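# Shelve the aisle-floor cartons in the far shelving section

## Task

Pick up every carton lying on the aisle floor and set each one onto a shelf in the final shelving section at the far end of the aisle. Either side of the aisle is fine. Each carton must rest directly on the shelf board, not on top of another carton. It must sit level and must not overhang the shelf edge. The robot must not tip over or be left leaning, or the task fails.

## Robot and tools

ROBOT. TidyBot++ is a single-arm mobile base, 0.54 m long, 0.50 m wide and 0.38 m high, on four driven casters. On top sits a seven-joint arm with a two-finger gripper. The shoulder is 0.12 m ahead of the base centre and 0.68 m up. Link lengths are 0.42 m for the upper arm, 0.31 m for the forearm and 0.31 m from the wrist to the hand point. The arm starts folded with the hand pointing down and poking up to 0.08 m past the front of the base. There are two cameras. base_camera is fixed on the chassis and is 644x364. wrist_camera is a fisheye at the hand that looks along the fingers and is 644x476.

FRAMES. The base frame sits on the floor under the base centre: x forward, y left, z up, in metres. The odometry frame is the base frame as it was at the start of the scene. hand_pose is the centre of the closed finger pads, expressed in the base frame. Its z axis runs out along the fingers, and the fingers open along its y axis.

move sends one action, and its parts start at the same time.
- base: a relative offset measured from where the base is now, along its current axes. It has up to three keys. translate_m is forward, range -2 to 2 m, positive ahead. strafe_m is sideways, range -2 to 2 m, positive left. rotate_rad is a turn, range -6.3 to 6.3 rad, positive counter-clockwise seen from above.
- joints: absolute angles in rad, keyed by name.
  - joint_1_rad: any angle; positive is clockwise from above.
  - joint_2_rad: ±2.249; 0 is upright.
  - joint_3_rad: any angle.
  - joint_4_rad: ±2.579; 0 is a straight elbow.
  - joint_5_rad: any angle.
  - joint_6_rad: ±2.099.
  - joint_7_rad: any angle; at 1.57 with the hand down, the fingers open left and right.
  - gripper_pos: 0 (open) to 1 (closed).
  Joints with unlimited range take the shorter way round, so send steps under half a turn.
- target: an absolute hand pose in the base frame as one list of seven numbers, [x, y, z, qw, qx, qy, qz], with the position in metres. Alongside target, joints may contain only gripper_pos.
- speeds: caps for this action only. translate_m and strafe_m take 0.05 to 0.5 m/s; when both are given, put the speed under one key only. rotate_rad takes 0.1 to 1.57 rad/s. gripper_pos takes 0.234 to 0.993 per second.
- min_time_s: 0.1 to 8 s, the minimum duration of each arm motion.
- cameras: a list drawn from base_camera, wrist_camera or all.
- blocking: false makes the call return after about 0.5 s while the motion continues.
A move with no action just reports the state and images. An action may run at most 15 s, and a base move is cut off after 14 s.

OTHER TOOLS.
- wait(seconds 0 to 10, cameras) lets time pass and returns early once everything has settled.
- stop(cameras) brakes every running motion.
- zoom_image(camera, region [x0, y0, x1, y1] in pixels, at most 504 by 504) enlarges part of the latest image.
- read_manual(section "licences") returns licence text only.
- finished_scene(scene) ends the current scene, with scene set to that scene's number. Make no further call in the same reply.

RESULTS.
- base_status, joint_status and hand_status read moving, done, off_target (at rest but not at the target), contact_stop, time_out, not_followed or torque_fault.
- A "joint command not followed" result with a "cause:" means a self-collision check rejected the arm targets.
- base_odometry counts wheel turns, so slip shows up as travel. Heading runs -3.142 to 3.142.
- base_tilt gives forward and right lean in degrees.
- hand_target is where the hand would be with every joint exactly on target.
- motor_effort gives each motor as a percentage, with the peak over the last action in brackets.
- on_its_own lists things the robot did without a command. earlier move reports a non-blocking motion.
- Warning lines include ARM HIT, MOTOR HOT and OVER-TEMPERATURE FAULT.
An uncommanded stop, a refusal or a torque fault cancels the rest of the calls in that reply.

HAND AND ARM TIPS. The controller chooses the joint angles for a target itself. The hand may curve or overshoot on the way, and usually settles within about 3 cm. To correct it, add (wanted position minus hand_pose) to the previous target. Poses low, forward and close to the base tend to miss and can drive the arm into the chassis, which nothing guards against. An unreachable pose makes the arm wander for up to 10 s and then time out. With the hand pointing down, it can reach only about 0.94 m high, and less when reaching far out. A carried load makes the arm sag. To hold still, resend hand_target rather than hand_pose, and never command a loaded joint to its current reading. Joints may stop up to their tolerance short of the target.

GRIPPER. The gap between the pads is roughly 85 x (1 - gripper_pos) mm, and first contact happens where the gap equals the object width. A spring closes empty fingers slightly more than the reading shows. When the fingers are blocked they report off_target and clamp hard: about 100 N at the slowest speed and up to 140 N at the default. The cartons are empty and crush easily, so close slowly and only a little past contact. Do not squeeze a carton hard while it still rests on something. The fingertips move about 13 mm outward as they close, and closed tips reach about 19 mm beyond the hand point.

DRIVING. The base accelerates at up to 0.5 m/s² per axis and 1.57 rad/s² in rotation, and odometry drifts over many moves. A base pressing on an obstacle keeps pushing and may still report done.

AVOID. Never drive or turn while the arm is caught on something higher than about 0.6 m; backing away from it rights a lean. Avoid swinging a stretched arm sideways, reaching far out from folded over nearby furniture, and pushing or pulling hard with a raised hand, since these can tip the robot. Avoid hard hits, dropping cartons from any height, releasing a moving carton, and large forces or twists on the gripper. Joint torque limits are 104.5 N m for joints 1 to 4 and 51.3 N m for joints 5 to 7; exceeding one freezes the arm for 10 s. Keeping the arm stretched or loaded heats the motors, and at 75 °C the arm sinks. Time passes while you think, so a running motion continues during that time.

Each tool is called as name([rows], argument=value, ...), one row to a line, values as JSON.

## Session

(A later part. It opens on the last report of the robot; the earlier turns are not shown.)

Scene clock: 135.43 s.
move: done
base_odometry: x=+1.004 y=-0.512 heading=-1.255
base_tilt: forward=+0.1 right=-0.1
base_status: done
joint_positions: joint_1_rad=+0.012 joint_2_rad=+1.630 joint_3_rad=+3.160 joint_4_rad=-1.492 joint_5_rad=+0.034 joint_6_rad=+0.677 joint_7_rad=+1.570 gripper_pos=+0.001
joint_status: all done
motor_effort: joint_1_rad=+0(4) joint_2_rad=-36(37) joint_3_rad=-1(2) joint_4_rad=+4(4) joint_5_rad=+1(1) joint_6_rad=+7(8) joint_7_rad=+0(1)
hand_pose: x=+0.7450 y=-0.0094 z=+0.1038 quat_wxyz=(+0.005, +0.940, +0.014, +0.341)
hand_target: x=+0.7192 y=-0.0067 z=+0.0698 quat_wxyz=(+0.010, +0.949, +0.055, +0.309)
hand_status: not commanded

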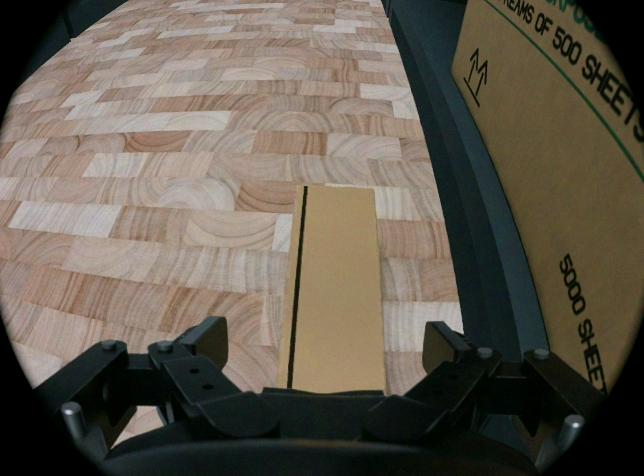

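move(joints={"joint_2_rad": 1.817, "joint_4_rad": -1.318, "joint_6_rad": 0.634}, min_time_s=1.2, cameras=["all"])

Scene clock: 137.27 s.
move: done
base_odometry: x=+1.004 y=-0.512 heading=-1.255
base_tilt: forward=+0.1 right=-0.1
base_status: not commanded
joint_positions: joint_1_rad=+0.012 joint_2_rad=+1.769 joint_3_rad=+3.160 joint_4_rad=-1.345 joint_5_rad=+0.034 joint_6_rad=+0.677 joint_7_rad=+1.570 gripper_pos=+0.001
joint_status: all done
motor_effort: joint_1_rad=-1(2) joint_2_rad=-35(37) joint_3_rad=-1(1) joint_4_rad=+4(5) joint_5_rad=+0(1) joint_6_rad=+6(8) joint_7_rad=+1(1)
hand_pose: x=+0.7415 y=-0.0087 z=+0.0471 quat_wxyz=(+0.004, +0.939, +0.015, +0.345)
hand_target: x=+0.7147 y=-0.0059 z=+0.0150 quat_wxyz=(+0.010, +0.948, +0.056, +0.314)
hand_status: not commanded
pictures: base_camera, wrist_camera

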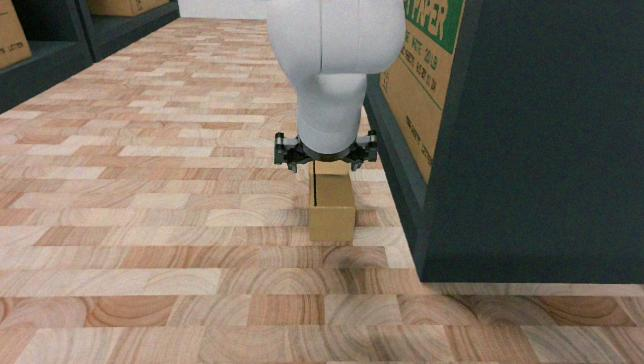

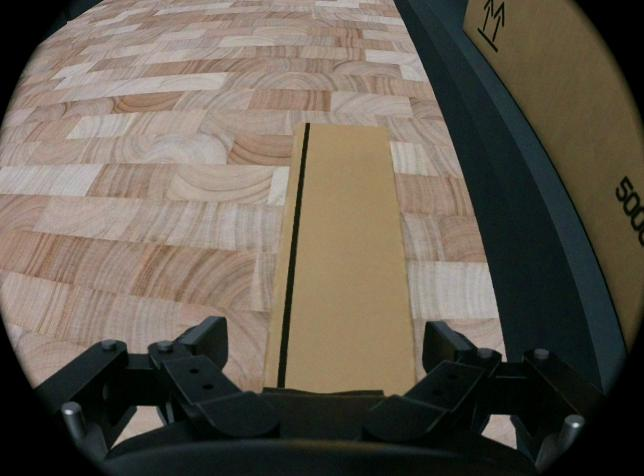

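move(base={"strafe_m": -0.0055}, speeds={"strafe_m": 0.05})

move(joints={"gripper_pos": 0.30}, speeds={"gripper_pos": 0.234}, cameras=["wrist_camera"])

move(joints={"gripper_pos": 0.32}, speeds={"gripper_pos": 0.234})

move(joints={"joint_2_rad": 1.622, "joint_4_rad": -1.534, "joint_6_rad": 0.738}, min_time_s=2, cameras=["all"])

Scene clock: 138.43 s.
move: done
base_odometry: x=+0.999 y=-0.514 heading=-1.255
base_tilt: forward=+0.1 right=-0.1
base_status: done
joint_positions: joint_1_rad=+0.016 joint_2_rad=+1.770 joint_3_rad=+3.160 joint_4_rad=-1.344 joint_5_rad=+0.034 joint_6_rad=+0.677 joint_7_rad=+1.570 gripper_pos=+0.001
joint_status: not commanded
motor_effort: joint_1_rad=-2(4) joint_2_rad=-35(36) joint_3_rad=+0(1) joint_4_rad=+3(4) joint_5_rad=+0(1) joint_6_rad=+7(8) joint_7_rad=+1(1)
hand_pose: x=+0.7416 y=-0.0109 z=+0.0470 quat_wxyz=(+0.005, +0.939, +0.013, +0.345)
hand_target: x=+0.7147 y=-0.0059 z=+0.0150 quat_wxyz=(+0.010, +0.948, +0.056, +0.314)
hand_status: not commanded
pictures: none

Scene clock: 140.27 s.
move: done
base_odometry: x=+0.999 y=-0.514 heading=-1.255
base_tilt: forward=+0.1 right=-0.1
base_status: not commanded
joint_positions: joint_1_rad=+0.016 joint_2_rad=+1.770 joint_3_rad=+3.160 joint_4_rad=-1.344 joint_5_rad=+0.034 joint_6_rad=+0.677 joint_7_rad=+1.570 gripper_pos=+0.299
joint_status: all done
motor_effort: joint_1_rad=-1(2) joint_2_rad=-34(36) joint_3_rad=+0(1) joint_4_rad=+4(5) joint_5_rad=+0(1) joint_6_rad=+6(7) joint_7_rad=+0(2)
hand_pose: x=+0.7416 y=-0.0109 z=+0.0470 quat_wxyz=(+0.005, +0.939, +0.013, +0.345)
hand_target: x=+0.7147 y=-0.0059 z=+0.0150 quat_wxyz=(+0.010, +0.948, +0.056, +0.314)
hand_status: not commanded

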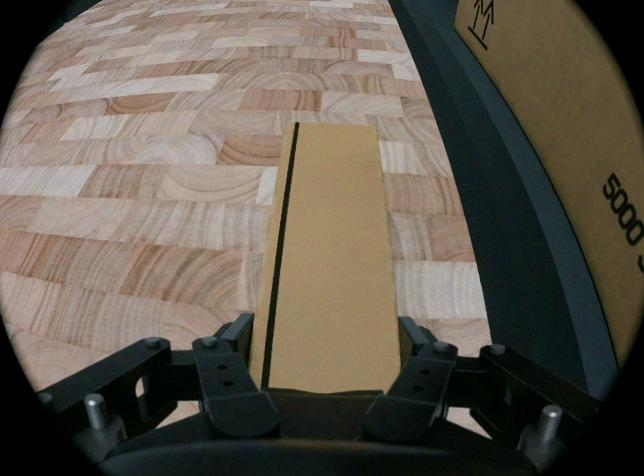

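Scene clock: 140.93 s.
move: done
base_odometry: x=+0.999 y=-0.514 heading=-1.255
base_tilt: forward=+0.1 right=-0.1
base_status: not commanded
joint_positions: joint_1_rad=+0.016 joint_2_rad=+1.770 joint_3_rad=+3.160 joint_4_rad=-1.344 joint_5_rad=+0.034 joint_6_rad=+0.677 joint_7_rad=+1.570 gripper_pos=+0.319
joint_status: all done
motor_effort: joint_1_rad=-1(2) joint_2_rad=-35(35) joint_3_rad=-1(1) joint_4_rad=+4(4) joint_5_rad=+1(1) joint_6_rad=+6(7) joint_7_rad=+0(1)
hand_pose: x=+0.7416 y=-0.0109 z=+0.0470 quat_wxyz=(+0.005, +0.939, +0.013, +0.345)
hand_target: x=+0.7147 y=-0.0059 z=+0.0150 quat_wxyz=(+0.010, +0.948, +0.056, +0.314)
hand_status: not commanded
pictures: none

Scene clock: 143.23 s.
move: done
base_odometry: x=+0.999 y=-0.514 heading=-1.255
base_tilt: forward=+0.1 right=-0.1
base_status: not commanded
joint_positions: joint_1_rad=+0.016 joint_2_rad=+1.641 joint_3_rad=+3.160 joint_4_rad=-1.513 joint_5_rad=+0.034 joint_6_rad=+0.695 joint_7_rad=+1.570 gripper_pos=+0.319
joint_status: all done
motor_effort: joint_1_rad=-1(2) joint_2_rad=-36(37) joint_3_rad=+0(2) joint_4_rad=+3(4) joint_5_rad=+1(1) joint_6_rad=+7(8) joint_7_rad=+1(2)
hand_pose: x=+0.7310 y=-0.0113 z=+0.0961 quat_wxyz=(+0.005, +0.942, +0.012, +0.335)
hand_target: x=+0.7403 y=-0.0053 z=+0.1122 quat_wxyz=(+0.010, +0.934, +0.054, +0.353)
hand_status: not commanded
pictures: base_camera, wrist_camera

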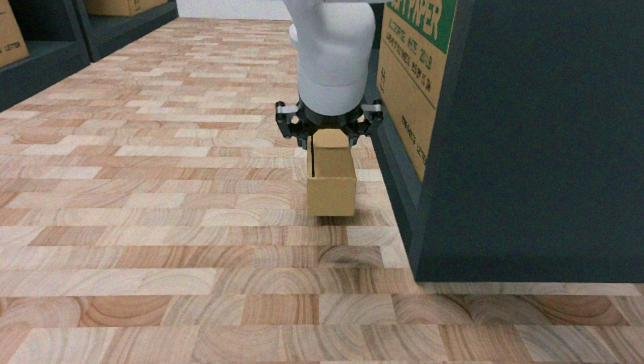

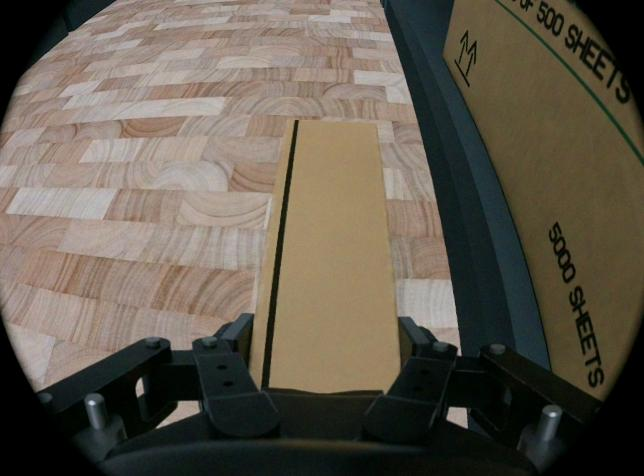

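move(base={"translate_m": 0.30, "strafe_m": 0.30}, joints={"joint_1_rad": -0.012, "joint_2_rad": 0.149, "joint_4_rad": -2.396, "joint_5_rad": -0.03, "joint_6_rad": 0.062}, min_time_s=2.5, cameras=["all"])

Scene clock: 147.37 s.
move: done
base_odometry: x=+1.377 y=-0.706 heading=-1.256
base_tilt: forward=+0.1 right=-0.1
base_status: done
joint_positions: joint_1_rad=-0.001 joint_2_rad=+0.164 joint_3_rad=+3.160 joint_4_rad=-2.371 joint_5_rad=+0.007 joint_6_rad=+0.110 joint_7_rad=+1.570 gripper_pos=+0.319
joint_status: all done
motor_effort: joint_1_rad=-1(5) joint_2_rad=-17(40) joint_3_rad=+0(2) joint_4_rad=+12(13) joint_5_rad=+1(2) joint_6_rad=+6(9) joint_7_rad=+0(2)
hand_pose: x=+0.5718 y=-0.0062 z=+0.6040 quat_wxyz=(+0.005, +0.936, -0.004, +0.351)
hand_target: x=+0.5488 y=-0.0021 z=+0.5916 quat_wxyz=(+0.008, +0.946, +0.011, +0.323)
hand_status: not commanded
pictures: base_camera, wrist_camera

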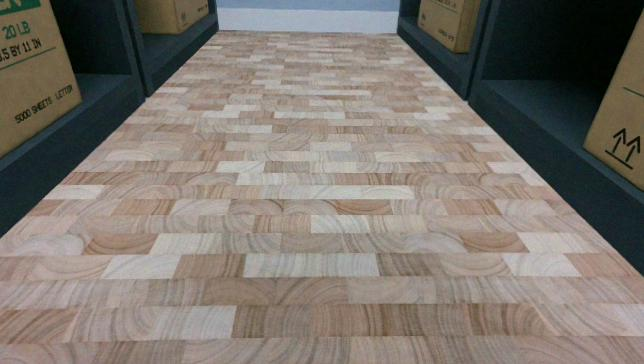

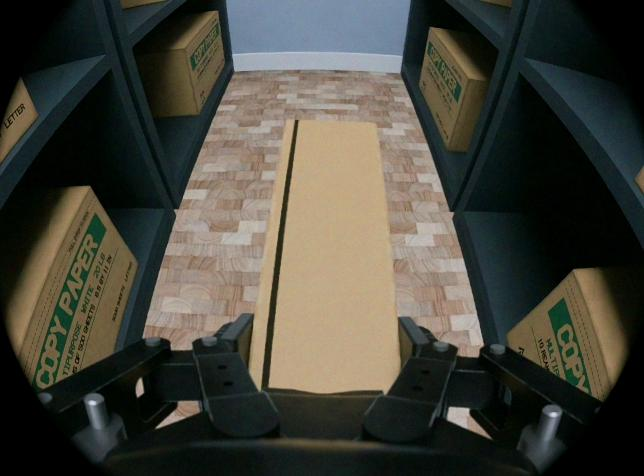

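move(base={"translate_m": 1.27}, joints={"joint_2_rad": -0.27, "joint_4_rad": -0.83, "joint_6_rad": -1.868}, min_time_s=3, cameras=["all"])

Scene clock: 151.77 s.
move: done
base_odometry: x=+1.771 y=-1.914 heading=-1.256
base_tilt: forward=+0.1 right=-0.1
base_status: done
joint_positions: joint_1_rad=-0.001 joint_2_rad=-0.257 joint_3_rad=+3.160 joint_4_rad=-0.867 joint_5_rad=+0.007 joint_6_rad=-1.822 joint_7_rad=+1.570 gripper_pos=+0.319
joint_status: all done
motor_effort: joint_1_rad=-1(2) joint_2_rad=-3(19) joint_3_rad=+1(1) joint_4_rad=+12(19) joint_5_rad=+0(1) joint_6_rad=+7(9) joint_7_rad=+0(2)
hand_pose: x=+0.3952 y=-0.0071 z=+1.1100 quat_wxyz=(+0.003, +0.938, -0.011, +0.347)
hand_target: x=+0.3777 y=+0.0067 z=+1.1185 quat_wxyz=(-0.003, +0.936, +0.033, +0.350)
hand_status: not commanded
pictures: base_camera, wrist_camera

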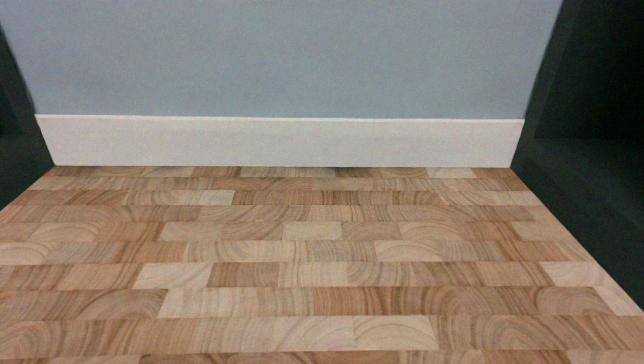

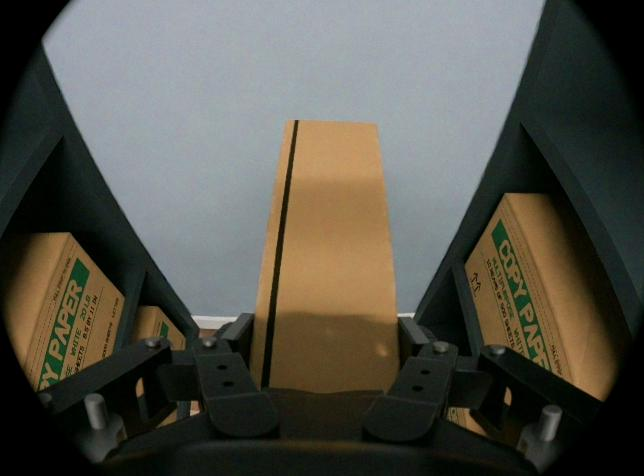

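move(base={"translate_m": 0.23}, speeds={"translate_m": 0.15}, joints={"joint_1_rad": -1.607}, min_time_s=2.8, cameras=["all"])

zoom_image(camera="wrist_camera", region=[90, 180, 340, 280])

zoom_image(camera="wrist_camera", region=[384, 180, 634, 280])

Scene clock: 155.53 s.
move: done
base_odometry: x=+1.842 y=-2.132 heading=-1.256
base_tilt: forward=+0.1 right=-0.1
base_status: done
joint_positions: joint_1_rad=-1.591 joint_2_rad=-0.268 joint_3_rad=+3.160 joint_4_rad=-0.864 joint_5_rad=+0.004 joint_6_rad=-1.825 joint_7_rad=+1.570 gripper_pos=+0.319
joint_status: all done
motor_effort: joint_1_rad=-1(3) joint_2_rad=-2(6) joint_3_rad=+0(1) joint_4_rad=+11(13) joint_5_rad=+1(1) joint_6_rad=+7(9) joint_7_rad=+0(2)
hand_pose: x=+0.1202 y=+0.2705 z=+1.1139 quat_wxyz=(-0.250, +0.662, +0.661, +0.249)
hand_target: x=+0.1061 y=+0.2584 z=+1.1185 quat_wxyz=(-0.252, +0.630, +0.693, +0.242)
hand_status: not commanded
pictures: base_camera, wrist_camera

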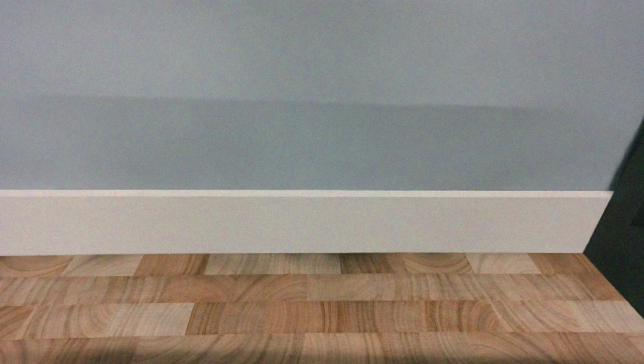

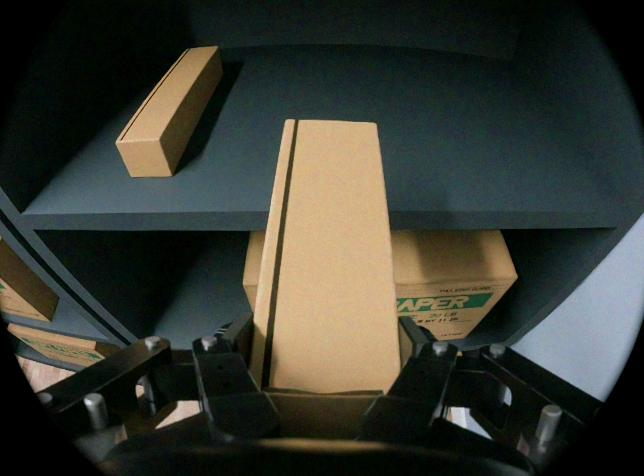

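Scaled by 2.016.

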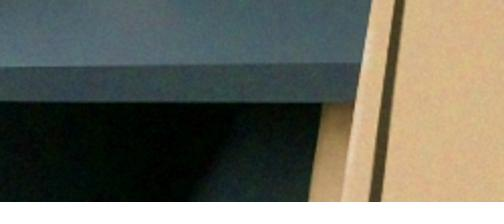

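Scaled by 2.016.

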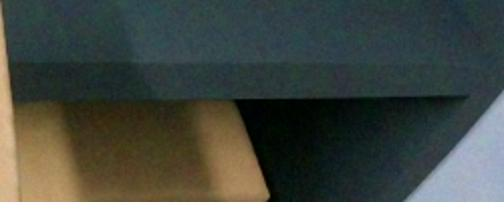

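move(base={"strafe_m": 0.126}, speeds={"strafe_m": 0.15}, joints={"joint_2_rad": 0.215, "joint_4_rad": -0.545, "joint_6_rad": -1.64}, min_time_s=2.5, cameras=["wrist_camera"])

Scene clock: 159.13 s.
move: done
base_odometry: x=+1.962 y=-2.093 heading=-1.256
base_tilt: forward=+0.1 right=-0.1
base_status: done
joint_positions: joint_1_rad=-1.591 joint_2_rad=+0.194 joint_3_rad=+3.160 joint_4_rad=-0.584 joint_5_rad=+0.003 joint_6_rad=-1.683 joint_7_rad=+1.570 gripper_pos=+0.319
joint_status: all done
motor_effort: joint_1_rad=+0(2) joint_2_rad=-19(21) joint_3_rad=+0(1) joint_4_rad=+14(15) joint_5_rad=+1(1) joint_6_rad=+7(8) joint_7_rad=+0(2)
hand_pose: x=+0.1162 y=+0.4980 z=+1.0764 quat_wxyz=(-0.234, +0.666, +0.667, +0.238)
hand_target: x=+0.0973 y=+0.5164 z=+1.0912 quat_wxyz=(-0.259, +0.628, +0.689, +0.253)
hand_status: not commanded

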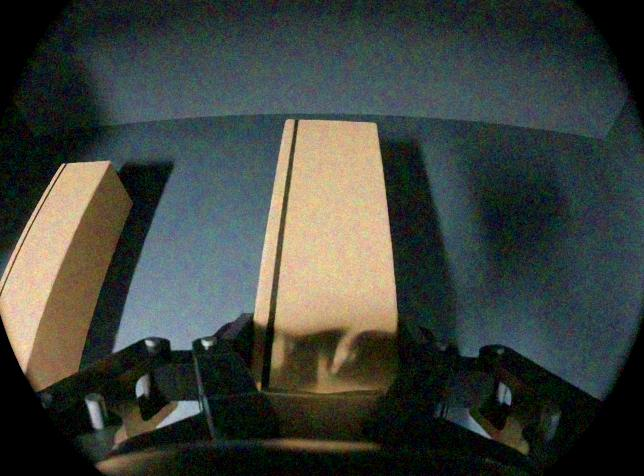

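move(joints={"joint_2_rad": 0.072, "joint_4_rad": -0.88, "joint_6_rad": -1.441}, min_time_s=3, cameras=["wrist_camera"])

move(joints={"joint_2_rad": 0.060, "joint_4_rad": -0.918, "joint_6_rad": -1.415}, min_time_s=1)

move(joints={"joint_2_rad": 0.049, "joint_4_rad": -0.956, "joint_6_rad": -1.389}, min_time_s=1, cameras=["wrist_camera"])

Scene clock: 162.90 s.
move: done
base_odometry: x=+1.962 y=-2.093 heading=-1.256
base_tilt: forward=+0.1 right=-0.1
base_status: not commanded
joint_positions: joint_1_rad=-1.591 joint_2_rad=+0.093 joint_3_rad=+3.160 joint_4_rad=-0.852 joint_5_rad=+0.003 joint_6_rad=-1.486 joint_7_rad=+1.570 gripper_pos=+0.319
joint_status: all done
motor_effort: joint_1_rad=-1(2) joint_2_rad=-17(21) joint_3_rad=+0(1) joint_4_rad=+16(16) joint_5_rad=+0(1) joint_6_rad=+8(9) joint_7_rad=+1(2)
hand_pose: x=+0.1171 y=+0.4970 z=+1.0491 quat_wxyz=(-0.245, +0.662, +0.663, +0.248)
hand_target: x=+0.0990 y=+0.4980 z=+1.0559 quat_wxyz=(-0.263, +0.629, +0.686, +0.254)
hand_status: not commanded

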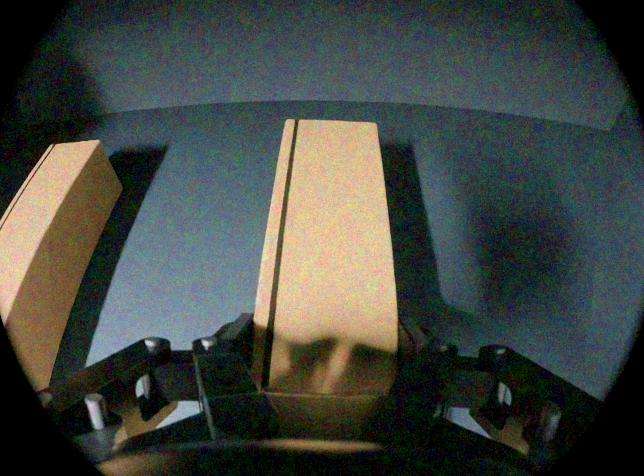

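Scene clock: 164.20 s.
move: done
base_odometry: x=+1.962 y=-2.093 heading=-1.256
base_tilt: forward=+0.1 right=-0.1
base_status: not commanded
joint_positions: joint_1_rad=-1.591 joint_2_rad=+0.081 joint_3_rad=+3.160 joint_4_rad=-0.889 joint_5_rad=+0.003 joint_6_rad=-1.459 joint_7_rad=+1.570 gripper_pos=+0.319
joint_status: all done
motor_effort: joint_1_rad=-1(2) joint_2_rad=-17(19) joint_3_rad=-1(1) joint_4_rad=+16(17) joint_5_rad=+1(1) joint_6_rad=+7(9) joint_7_rad=+0(2)
hand_pose: x=+0.1172 y=+0.4971 z=+1.0430 quat_wxyz=(-0.245, +0.662, +0.663, +0.248)
hand_target: x=+0.0991 y=+0.4977 z=+1.0495 quat_wxyz=(-0.263, +0.630, +0.685, +0.254)
hand_status: not commanded
pictures: none

Scene clock: 165.50 s.
move: done
base_odometry: x=+1.962 y=-2.093 heading=-1.256
base_tilt: forward=+0.1 right=-0.1
base_status: not commanded
joint_positions: joint_1_rad=-1.591 joint_2_rad=+0.069 joint_3_rad=+3.160 joint_4_rad=-0.926 joint_5_rad=+0.003 joint_6_rad=-1.433 joint_7_rad=+1.570 gripper_pos=+0.319
joint_status: all done
motor_effort: joint_1_rad=-1(2) joint_2_rad=-17(19) joint_3_rad=+0(1) joint_4_rad=+16(17) joint_5_rad=+1(2) joint_6_rad=+7(9) joint_7_rad=+1(2)
hand_pose: x=+0.1172 y=+0.4967 z=+1.0376 quat_wxyz=(-0.246, +0.662, +0.663, +0.249)
hand_target: x=+0.0993 y=+0.4975 z=+1.0424 quat_wxyz=(-0.263, +0.630, +0.685, +0.254)
hand_status: not commanded

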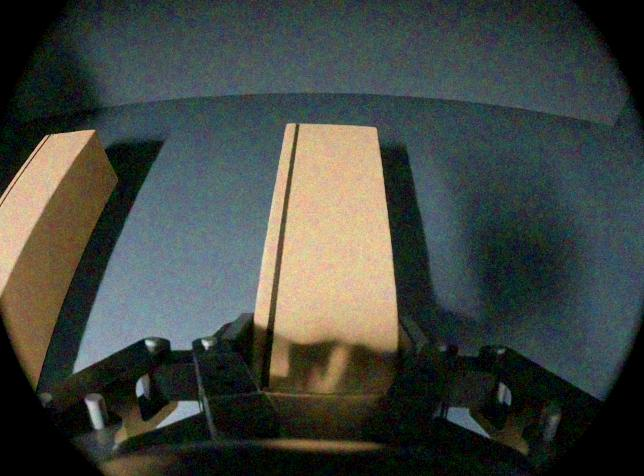

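move(joints={"gripper_pos": 0.25}, speeds={"gripper_pos": 0.234}, cameras=["wrist_camera"])

move(joints={"gripper_pos": 0.0}, speeds={"gripper_pos": 0.5})

move(joints={"joint_2_rad": 0.217, "joint_4_rad": -0.52, "joint_6_rad": -1.729}, min_time_s=2, cameras=["wrist_camera"])

Scene clock: 166.67 s.
move: done
base_odometry: x=+1.962 y=-2.093 heading=-1.256
base_tilt: forward=+0.1 right=-0.1
base_status: not commanded
joint_positions: joint_1_rad=-1.591 joint_2_rad=+0.067 joint_3_rad=+3.160 joint_4_rad=-0.926 joint_5_rad=+0.003 joint_6_rad=-1.430 joint_7_rad=+1.570 gripper_pos=+0.253
joint_status: all done
motor_effort: joint_1_rad=-2(2) joint_2_rad=-17(17) joint_3_rad=+0(1) joint_4_rad=+16(16) joint_5_rad=+1(1) joint_6_rad=+7(8) joint_7_rad=+1(2)
hand_pose: x=+0.1172 y=+0.4966 z=+1.0391 quat_wxyz=(-0.247, +0.661, +0.662, +0.250)
hand_target: x=+0.0993 y=+0.4975 z=+1.0424 quat_wxyz=(-0.263, +0.630, +0.685, +0.254)
hand_status: not commanded

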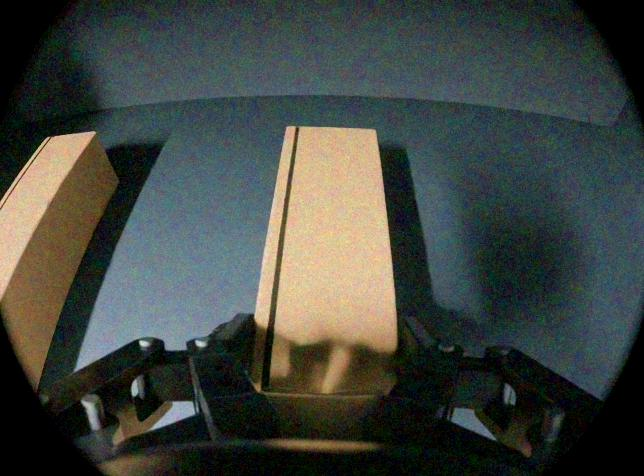

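Scene clock: 167.77 s.
move: done
base_odometry: x=+1.962 y=-2.093 heading=-1.256
base_tilt: forward=+0.1 right=-0.1
base_status: not commanded
joint_positions: joint_1_rad=-1.591 joint_2_rad=+0.067 joint_3_rad=+3.160 joint_4_rad=-0.926 joint_5_rad=+0.003 joint_6_rad=-1.430 joint_7_rad=+1.570 gripper_pos=+0.001
joint_status: all done
motor_effort: joint_1_rad=-2(2) joint_2_rad=-17(17) joint_3_rad=+0(1) joint_4_rad=+16(16) joint_5_rad=+1(1) joint_6_rad=+6(8) joint_7_rad=+0(2)
hand_pose: x=+0.1172 y=+0.4966 z=+1.0391 quat_wxyz=(-0.247, +0.661, +0.662, +0.250)
hand_target: x=+0.0993 y=+0.4975 z=+1.0424 quat_wxyz=(-0.263, +0.630, +0.685, +0.254)
hand_status: not commanded
pictures: none

Scene clock: 170.07 s.
move: done
base_odometry: x=+1.962 y=-2.093 heading=-1.256
base_tilt: forward=+0.1 right=-0.1
base_status: not commanded
joint_positions: joint_1_rad=-1.591 joint_2_rad=+0.183 joint_3_rad=+3.160 joint_4_rad=-0.556 joint_5_rad=+0.003 joint_6_rad=-1.679 joint_7_rad=+1.570 gripper_pos=+0.001
joint_status: all done
motor_effort: joint_1_rad=+0(2) joint_2_rad=-18(19) joint_3_rad=+0(1) joint_4_rad=+13(17) joint_5_rad=+1(1) joint_6_rad=+7(9) joint_7_rad=+1(2)
hand_pose: x=+0.1162 y=+0.4946 z=+1.0942 quat_wxyz=(-0.248, +0.661, +0.662, +0.252)
hand_target: x=+0.0978 y=+0.4963 z=+1.0826 quat_wxyz=(-0.238, +0.635, +0.698, +0.231)
hand_status: not commanded

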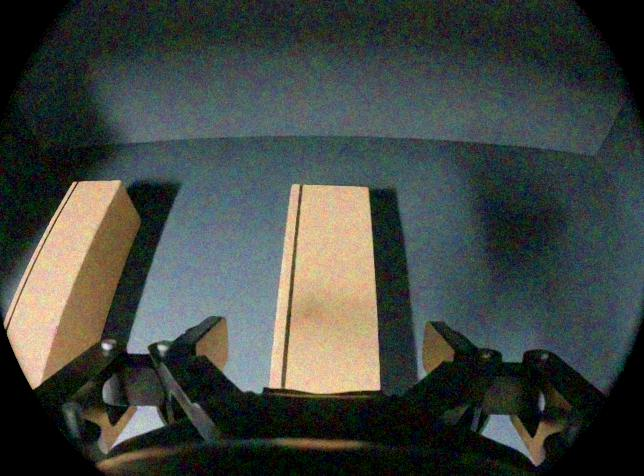

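Retract and verify both cartons.

move(base={"strafe_m": -0.11}, joints={"joint_2_rad": -0.266, "joint_4_rad": -0.83, "joint_6_rad": -1.868}, min_time_s=2, cameras=["all"])

zoom_image(camera="wrist_camera", region=[60, 20, 520, 320])

Scene clock: 172.90 s.
move: done
base_odometry: x=+1.858 y=-2.128 heading=-1.256
base_tilt: forward=+0.1 right=-0.1
base_status: done
joint_positions: joint_1_rad=-1.593 joint_2_rad=-0.266 joint_3_rad=+3.160 joint_4_rad=-0.802 joint_5_rad=+0.003 joint_6_rad=-1.821 joint_7_rad=+1.570 gripper_pos=+0.001
joint_status: all done
motor_effort: joint_1_rad=-2(2) joint_2_rad=-1(23) joint_3_rad=+1(1) joint_4_rad=+11(15) joint_5_rad=+1(1) joint_6_rad=+8(8) joint_7_rad=+1(1)
hand_pose: x=+0.1193 y=+0.2703 z=+1.1376 quat_wxyz=(-0.272, +0.653, +0.654, +0.269)
hand_target: x=+0.1060 y=+0.2602 z=+1.1175 quat_wxyz=(-0.251, +0.631, +0.694, +0.241)
hand_status: not commanded
pictures: base_camera, wrist_camera

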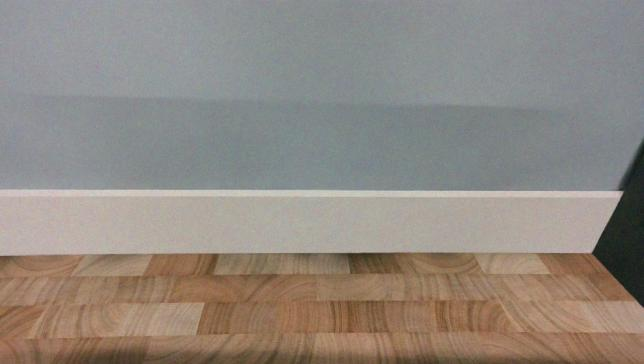

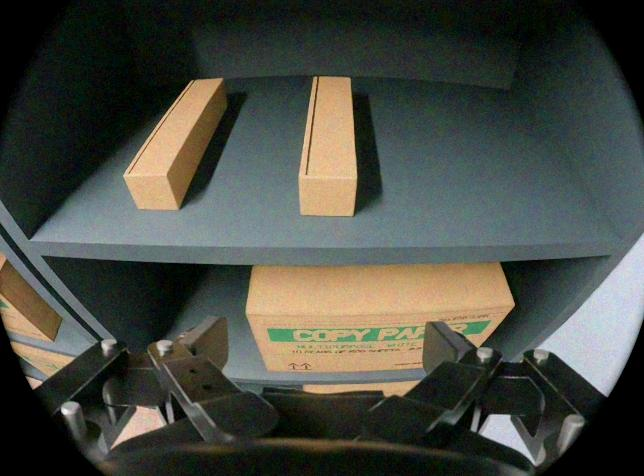

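Scaled by 1.096.

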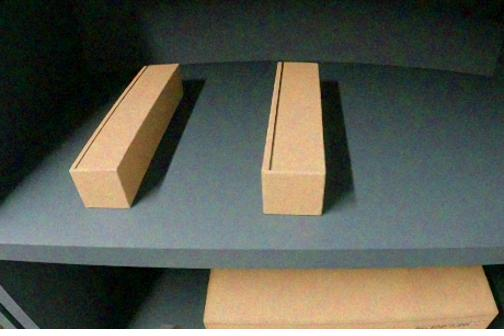

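finished_scene(scene=2)

The scene is finished: the task was done.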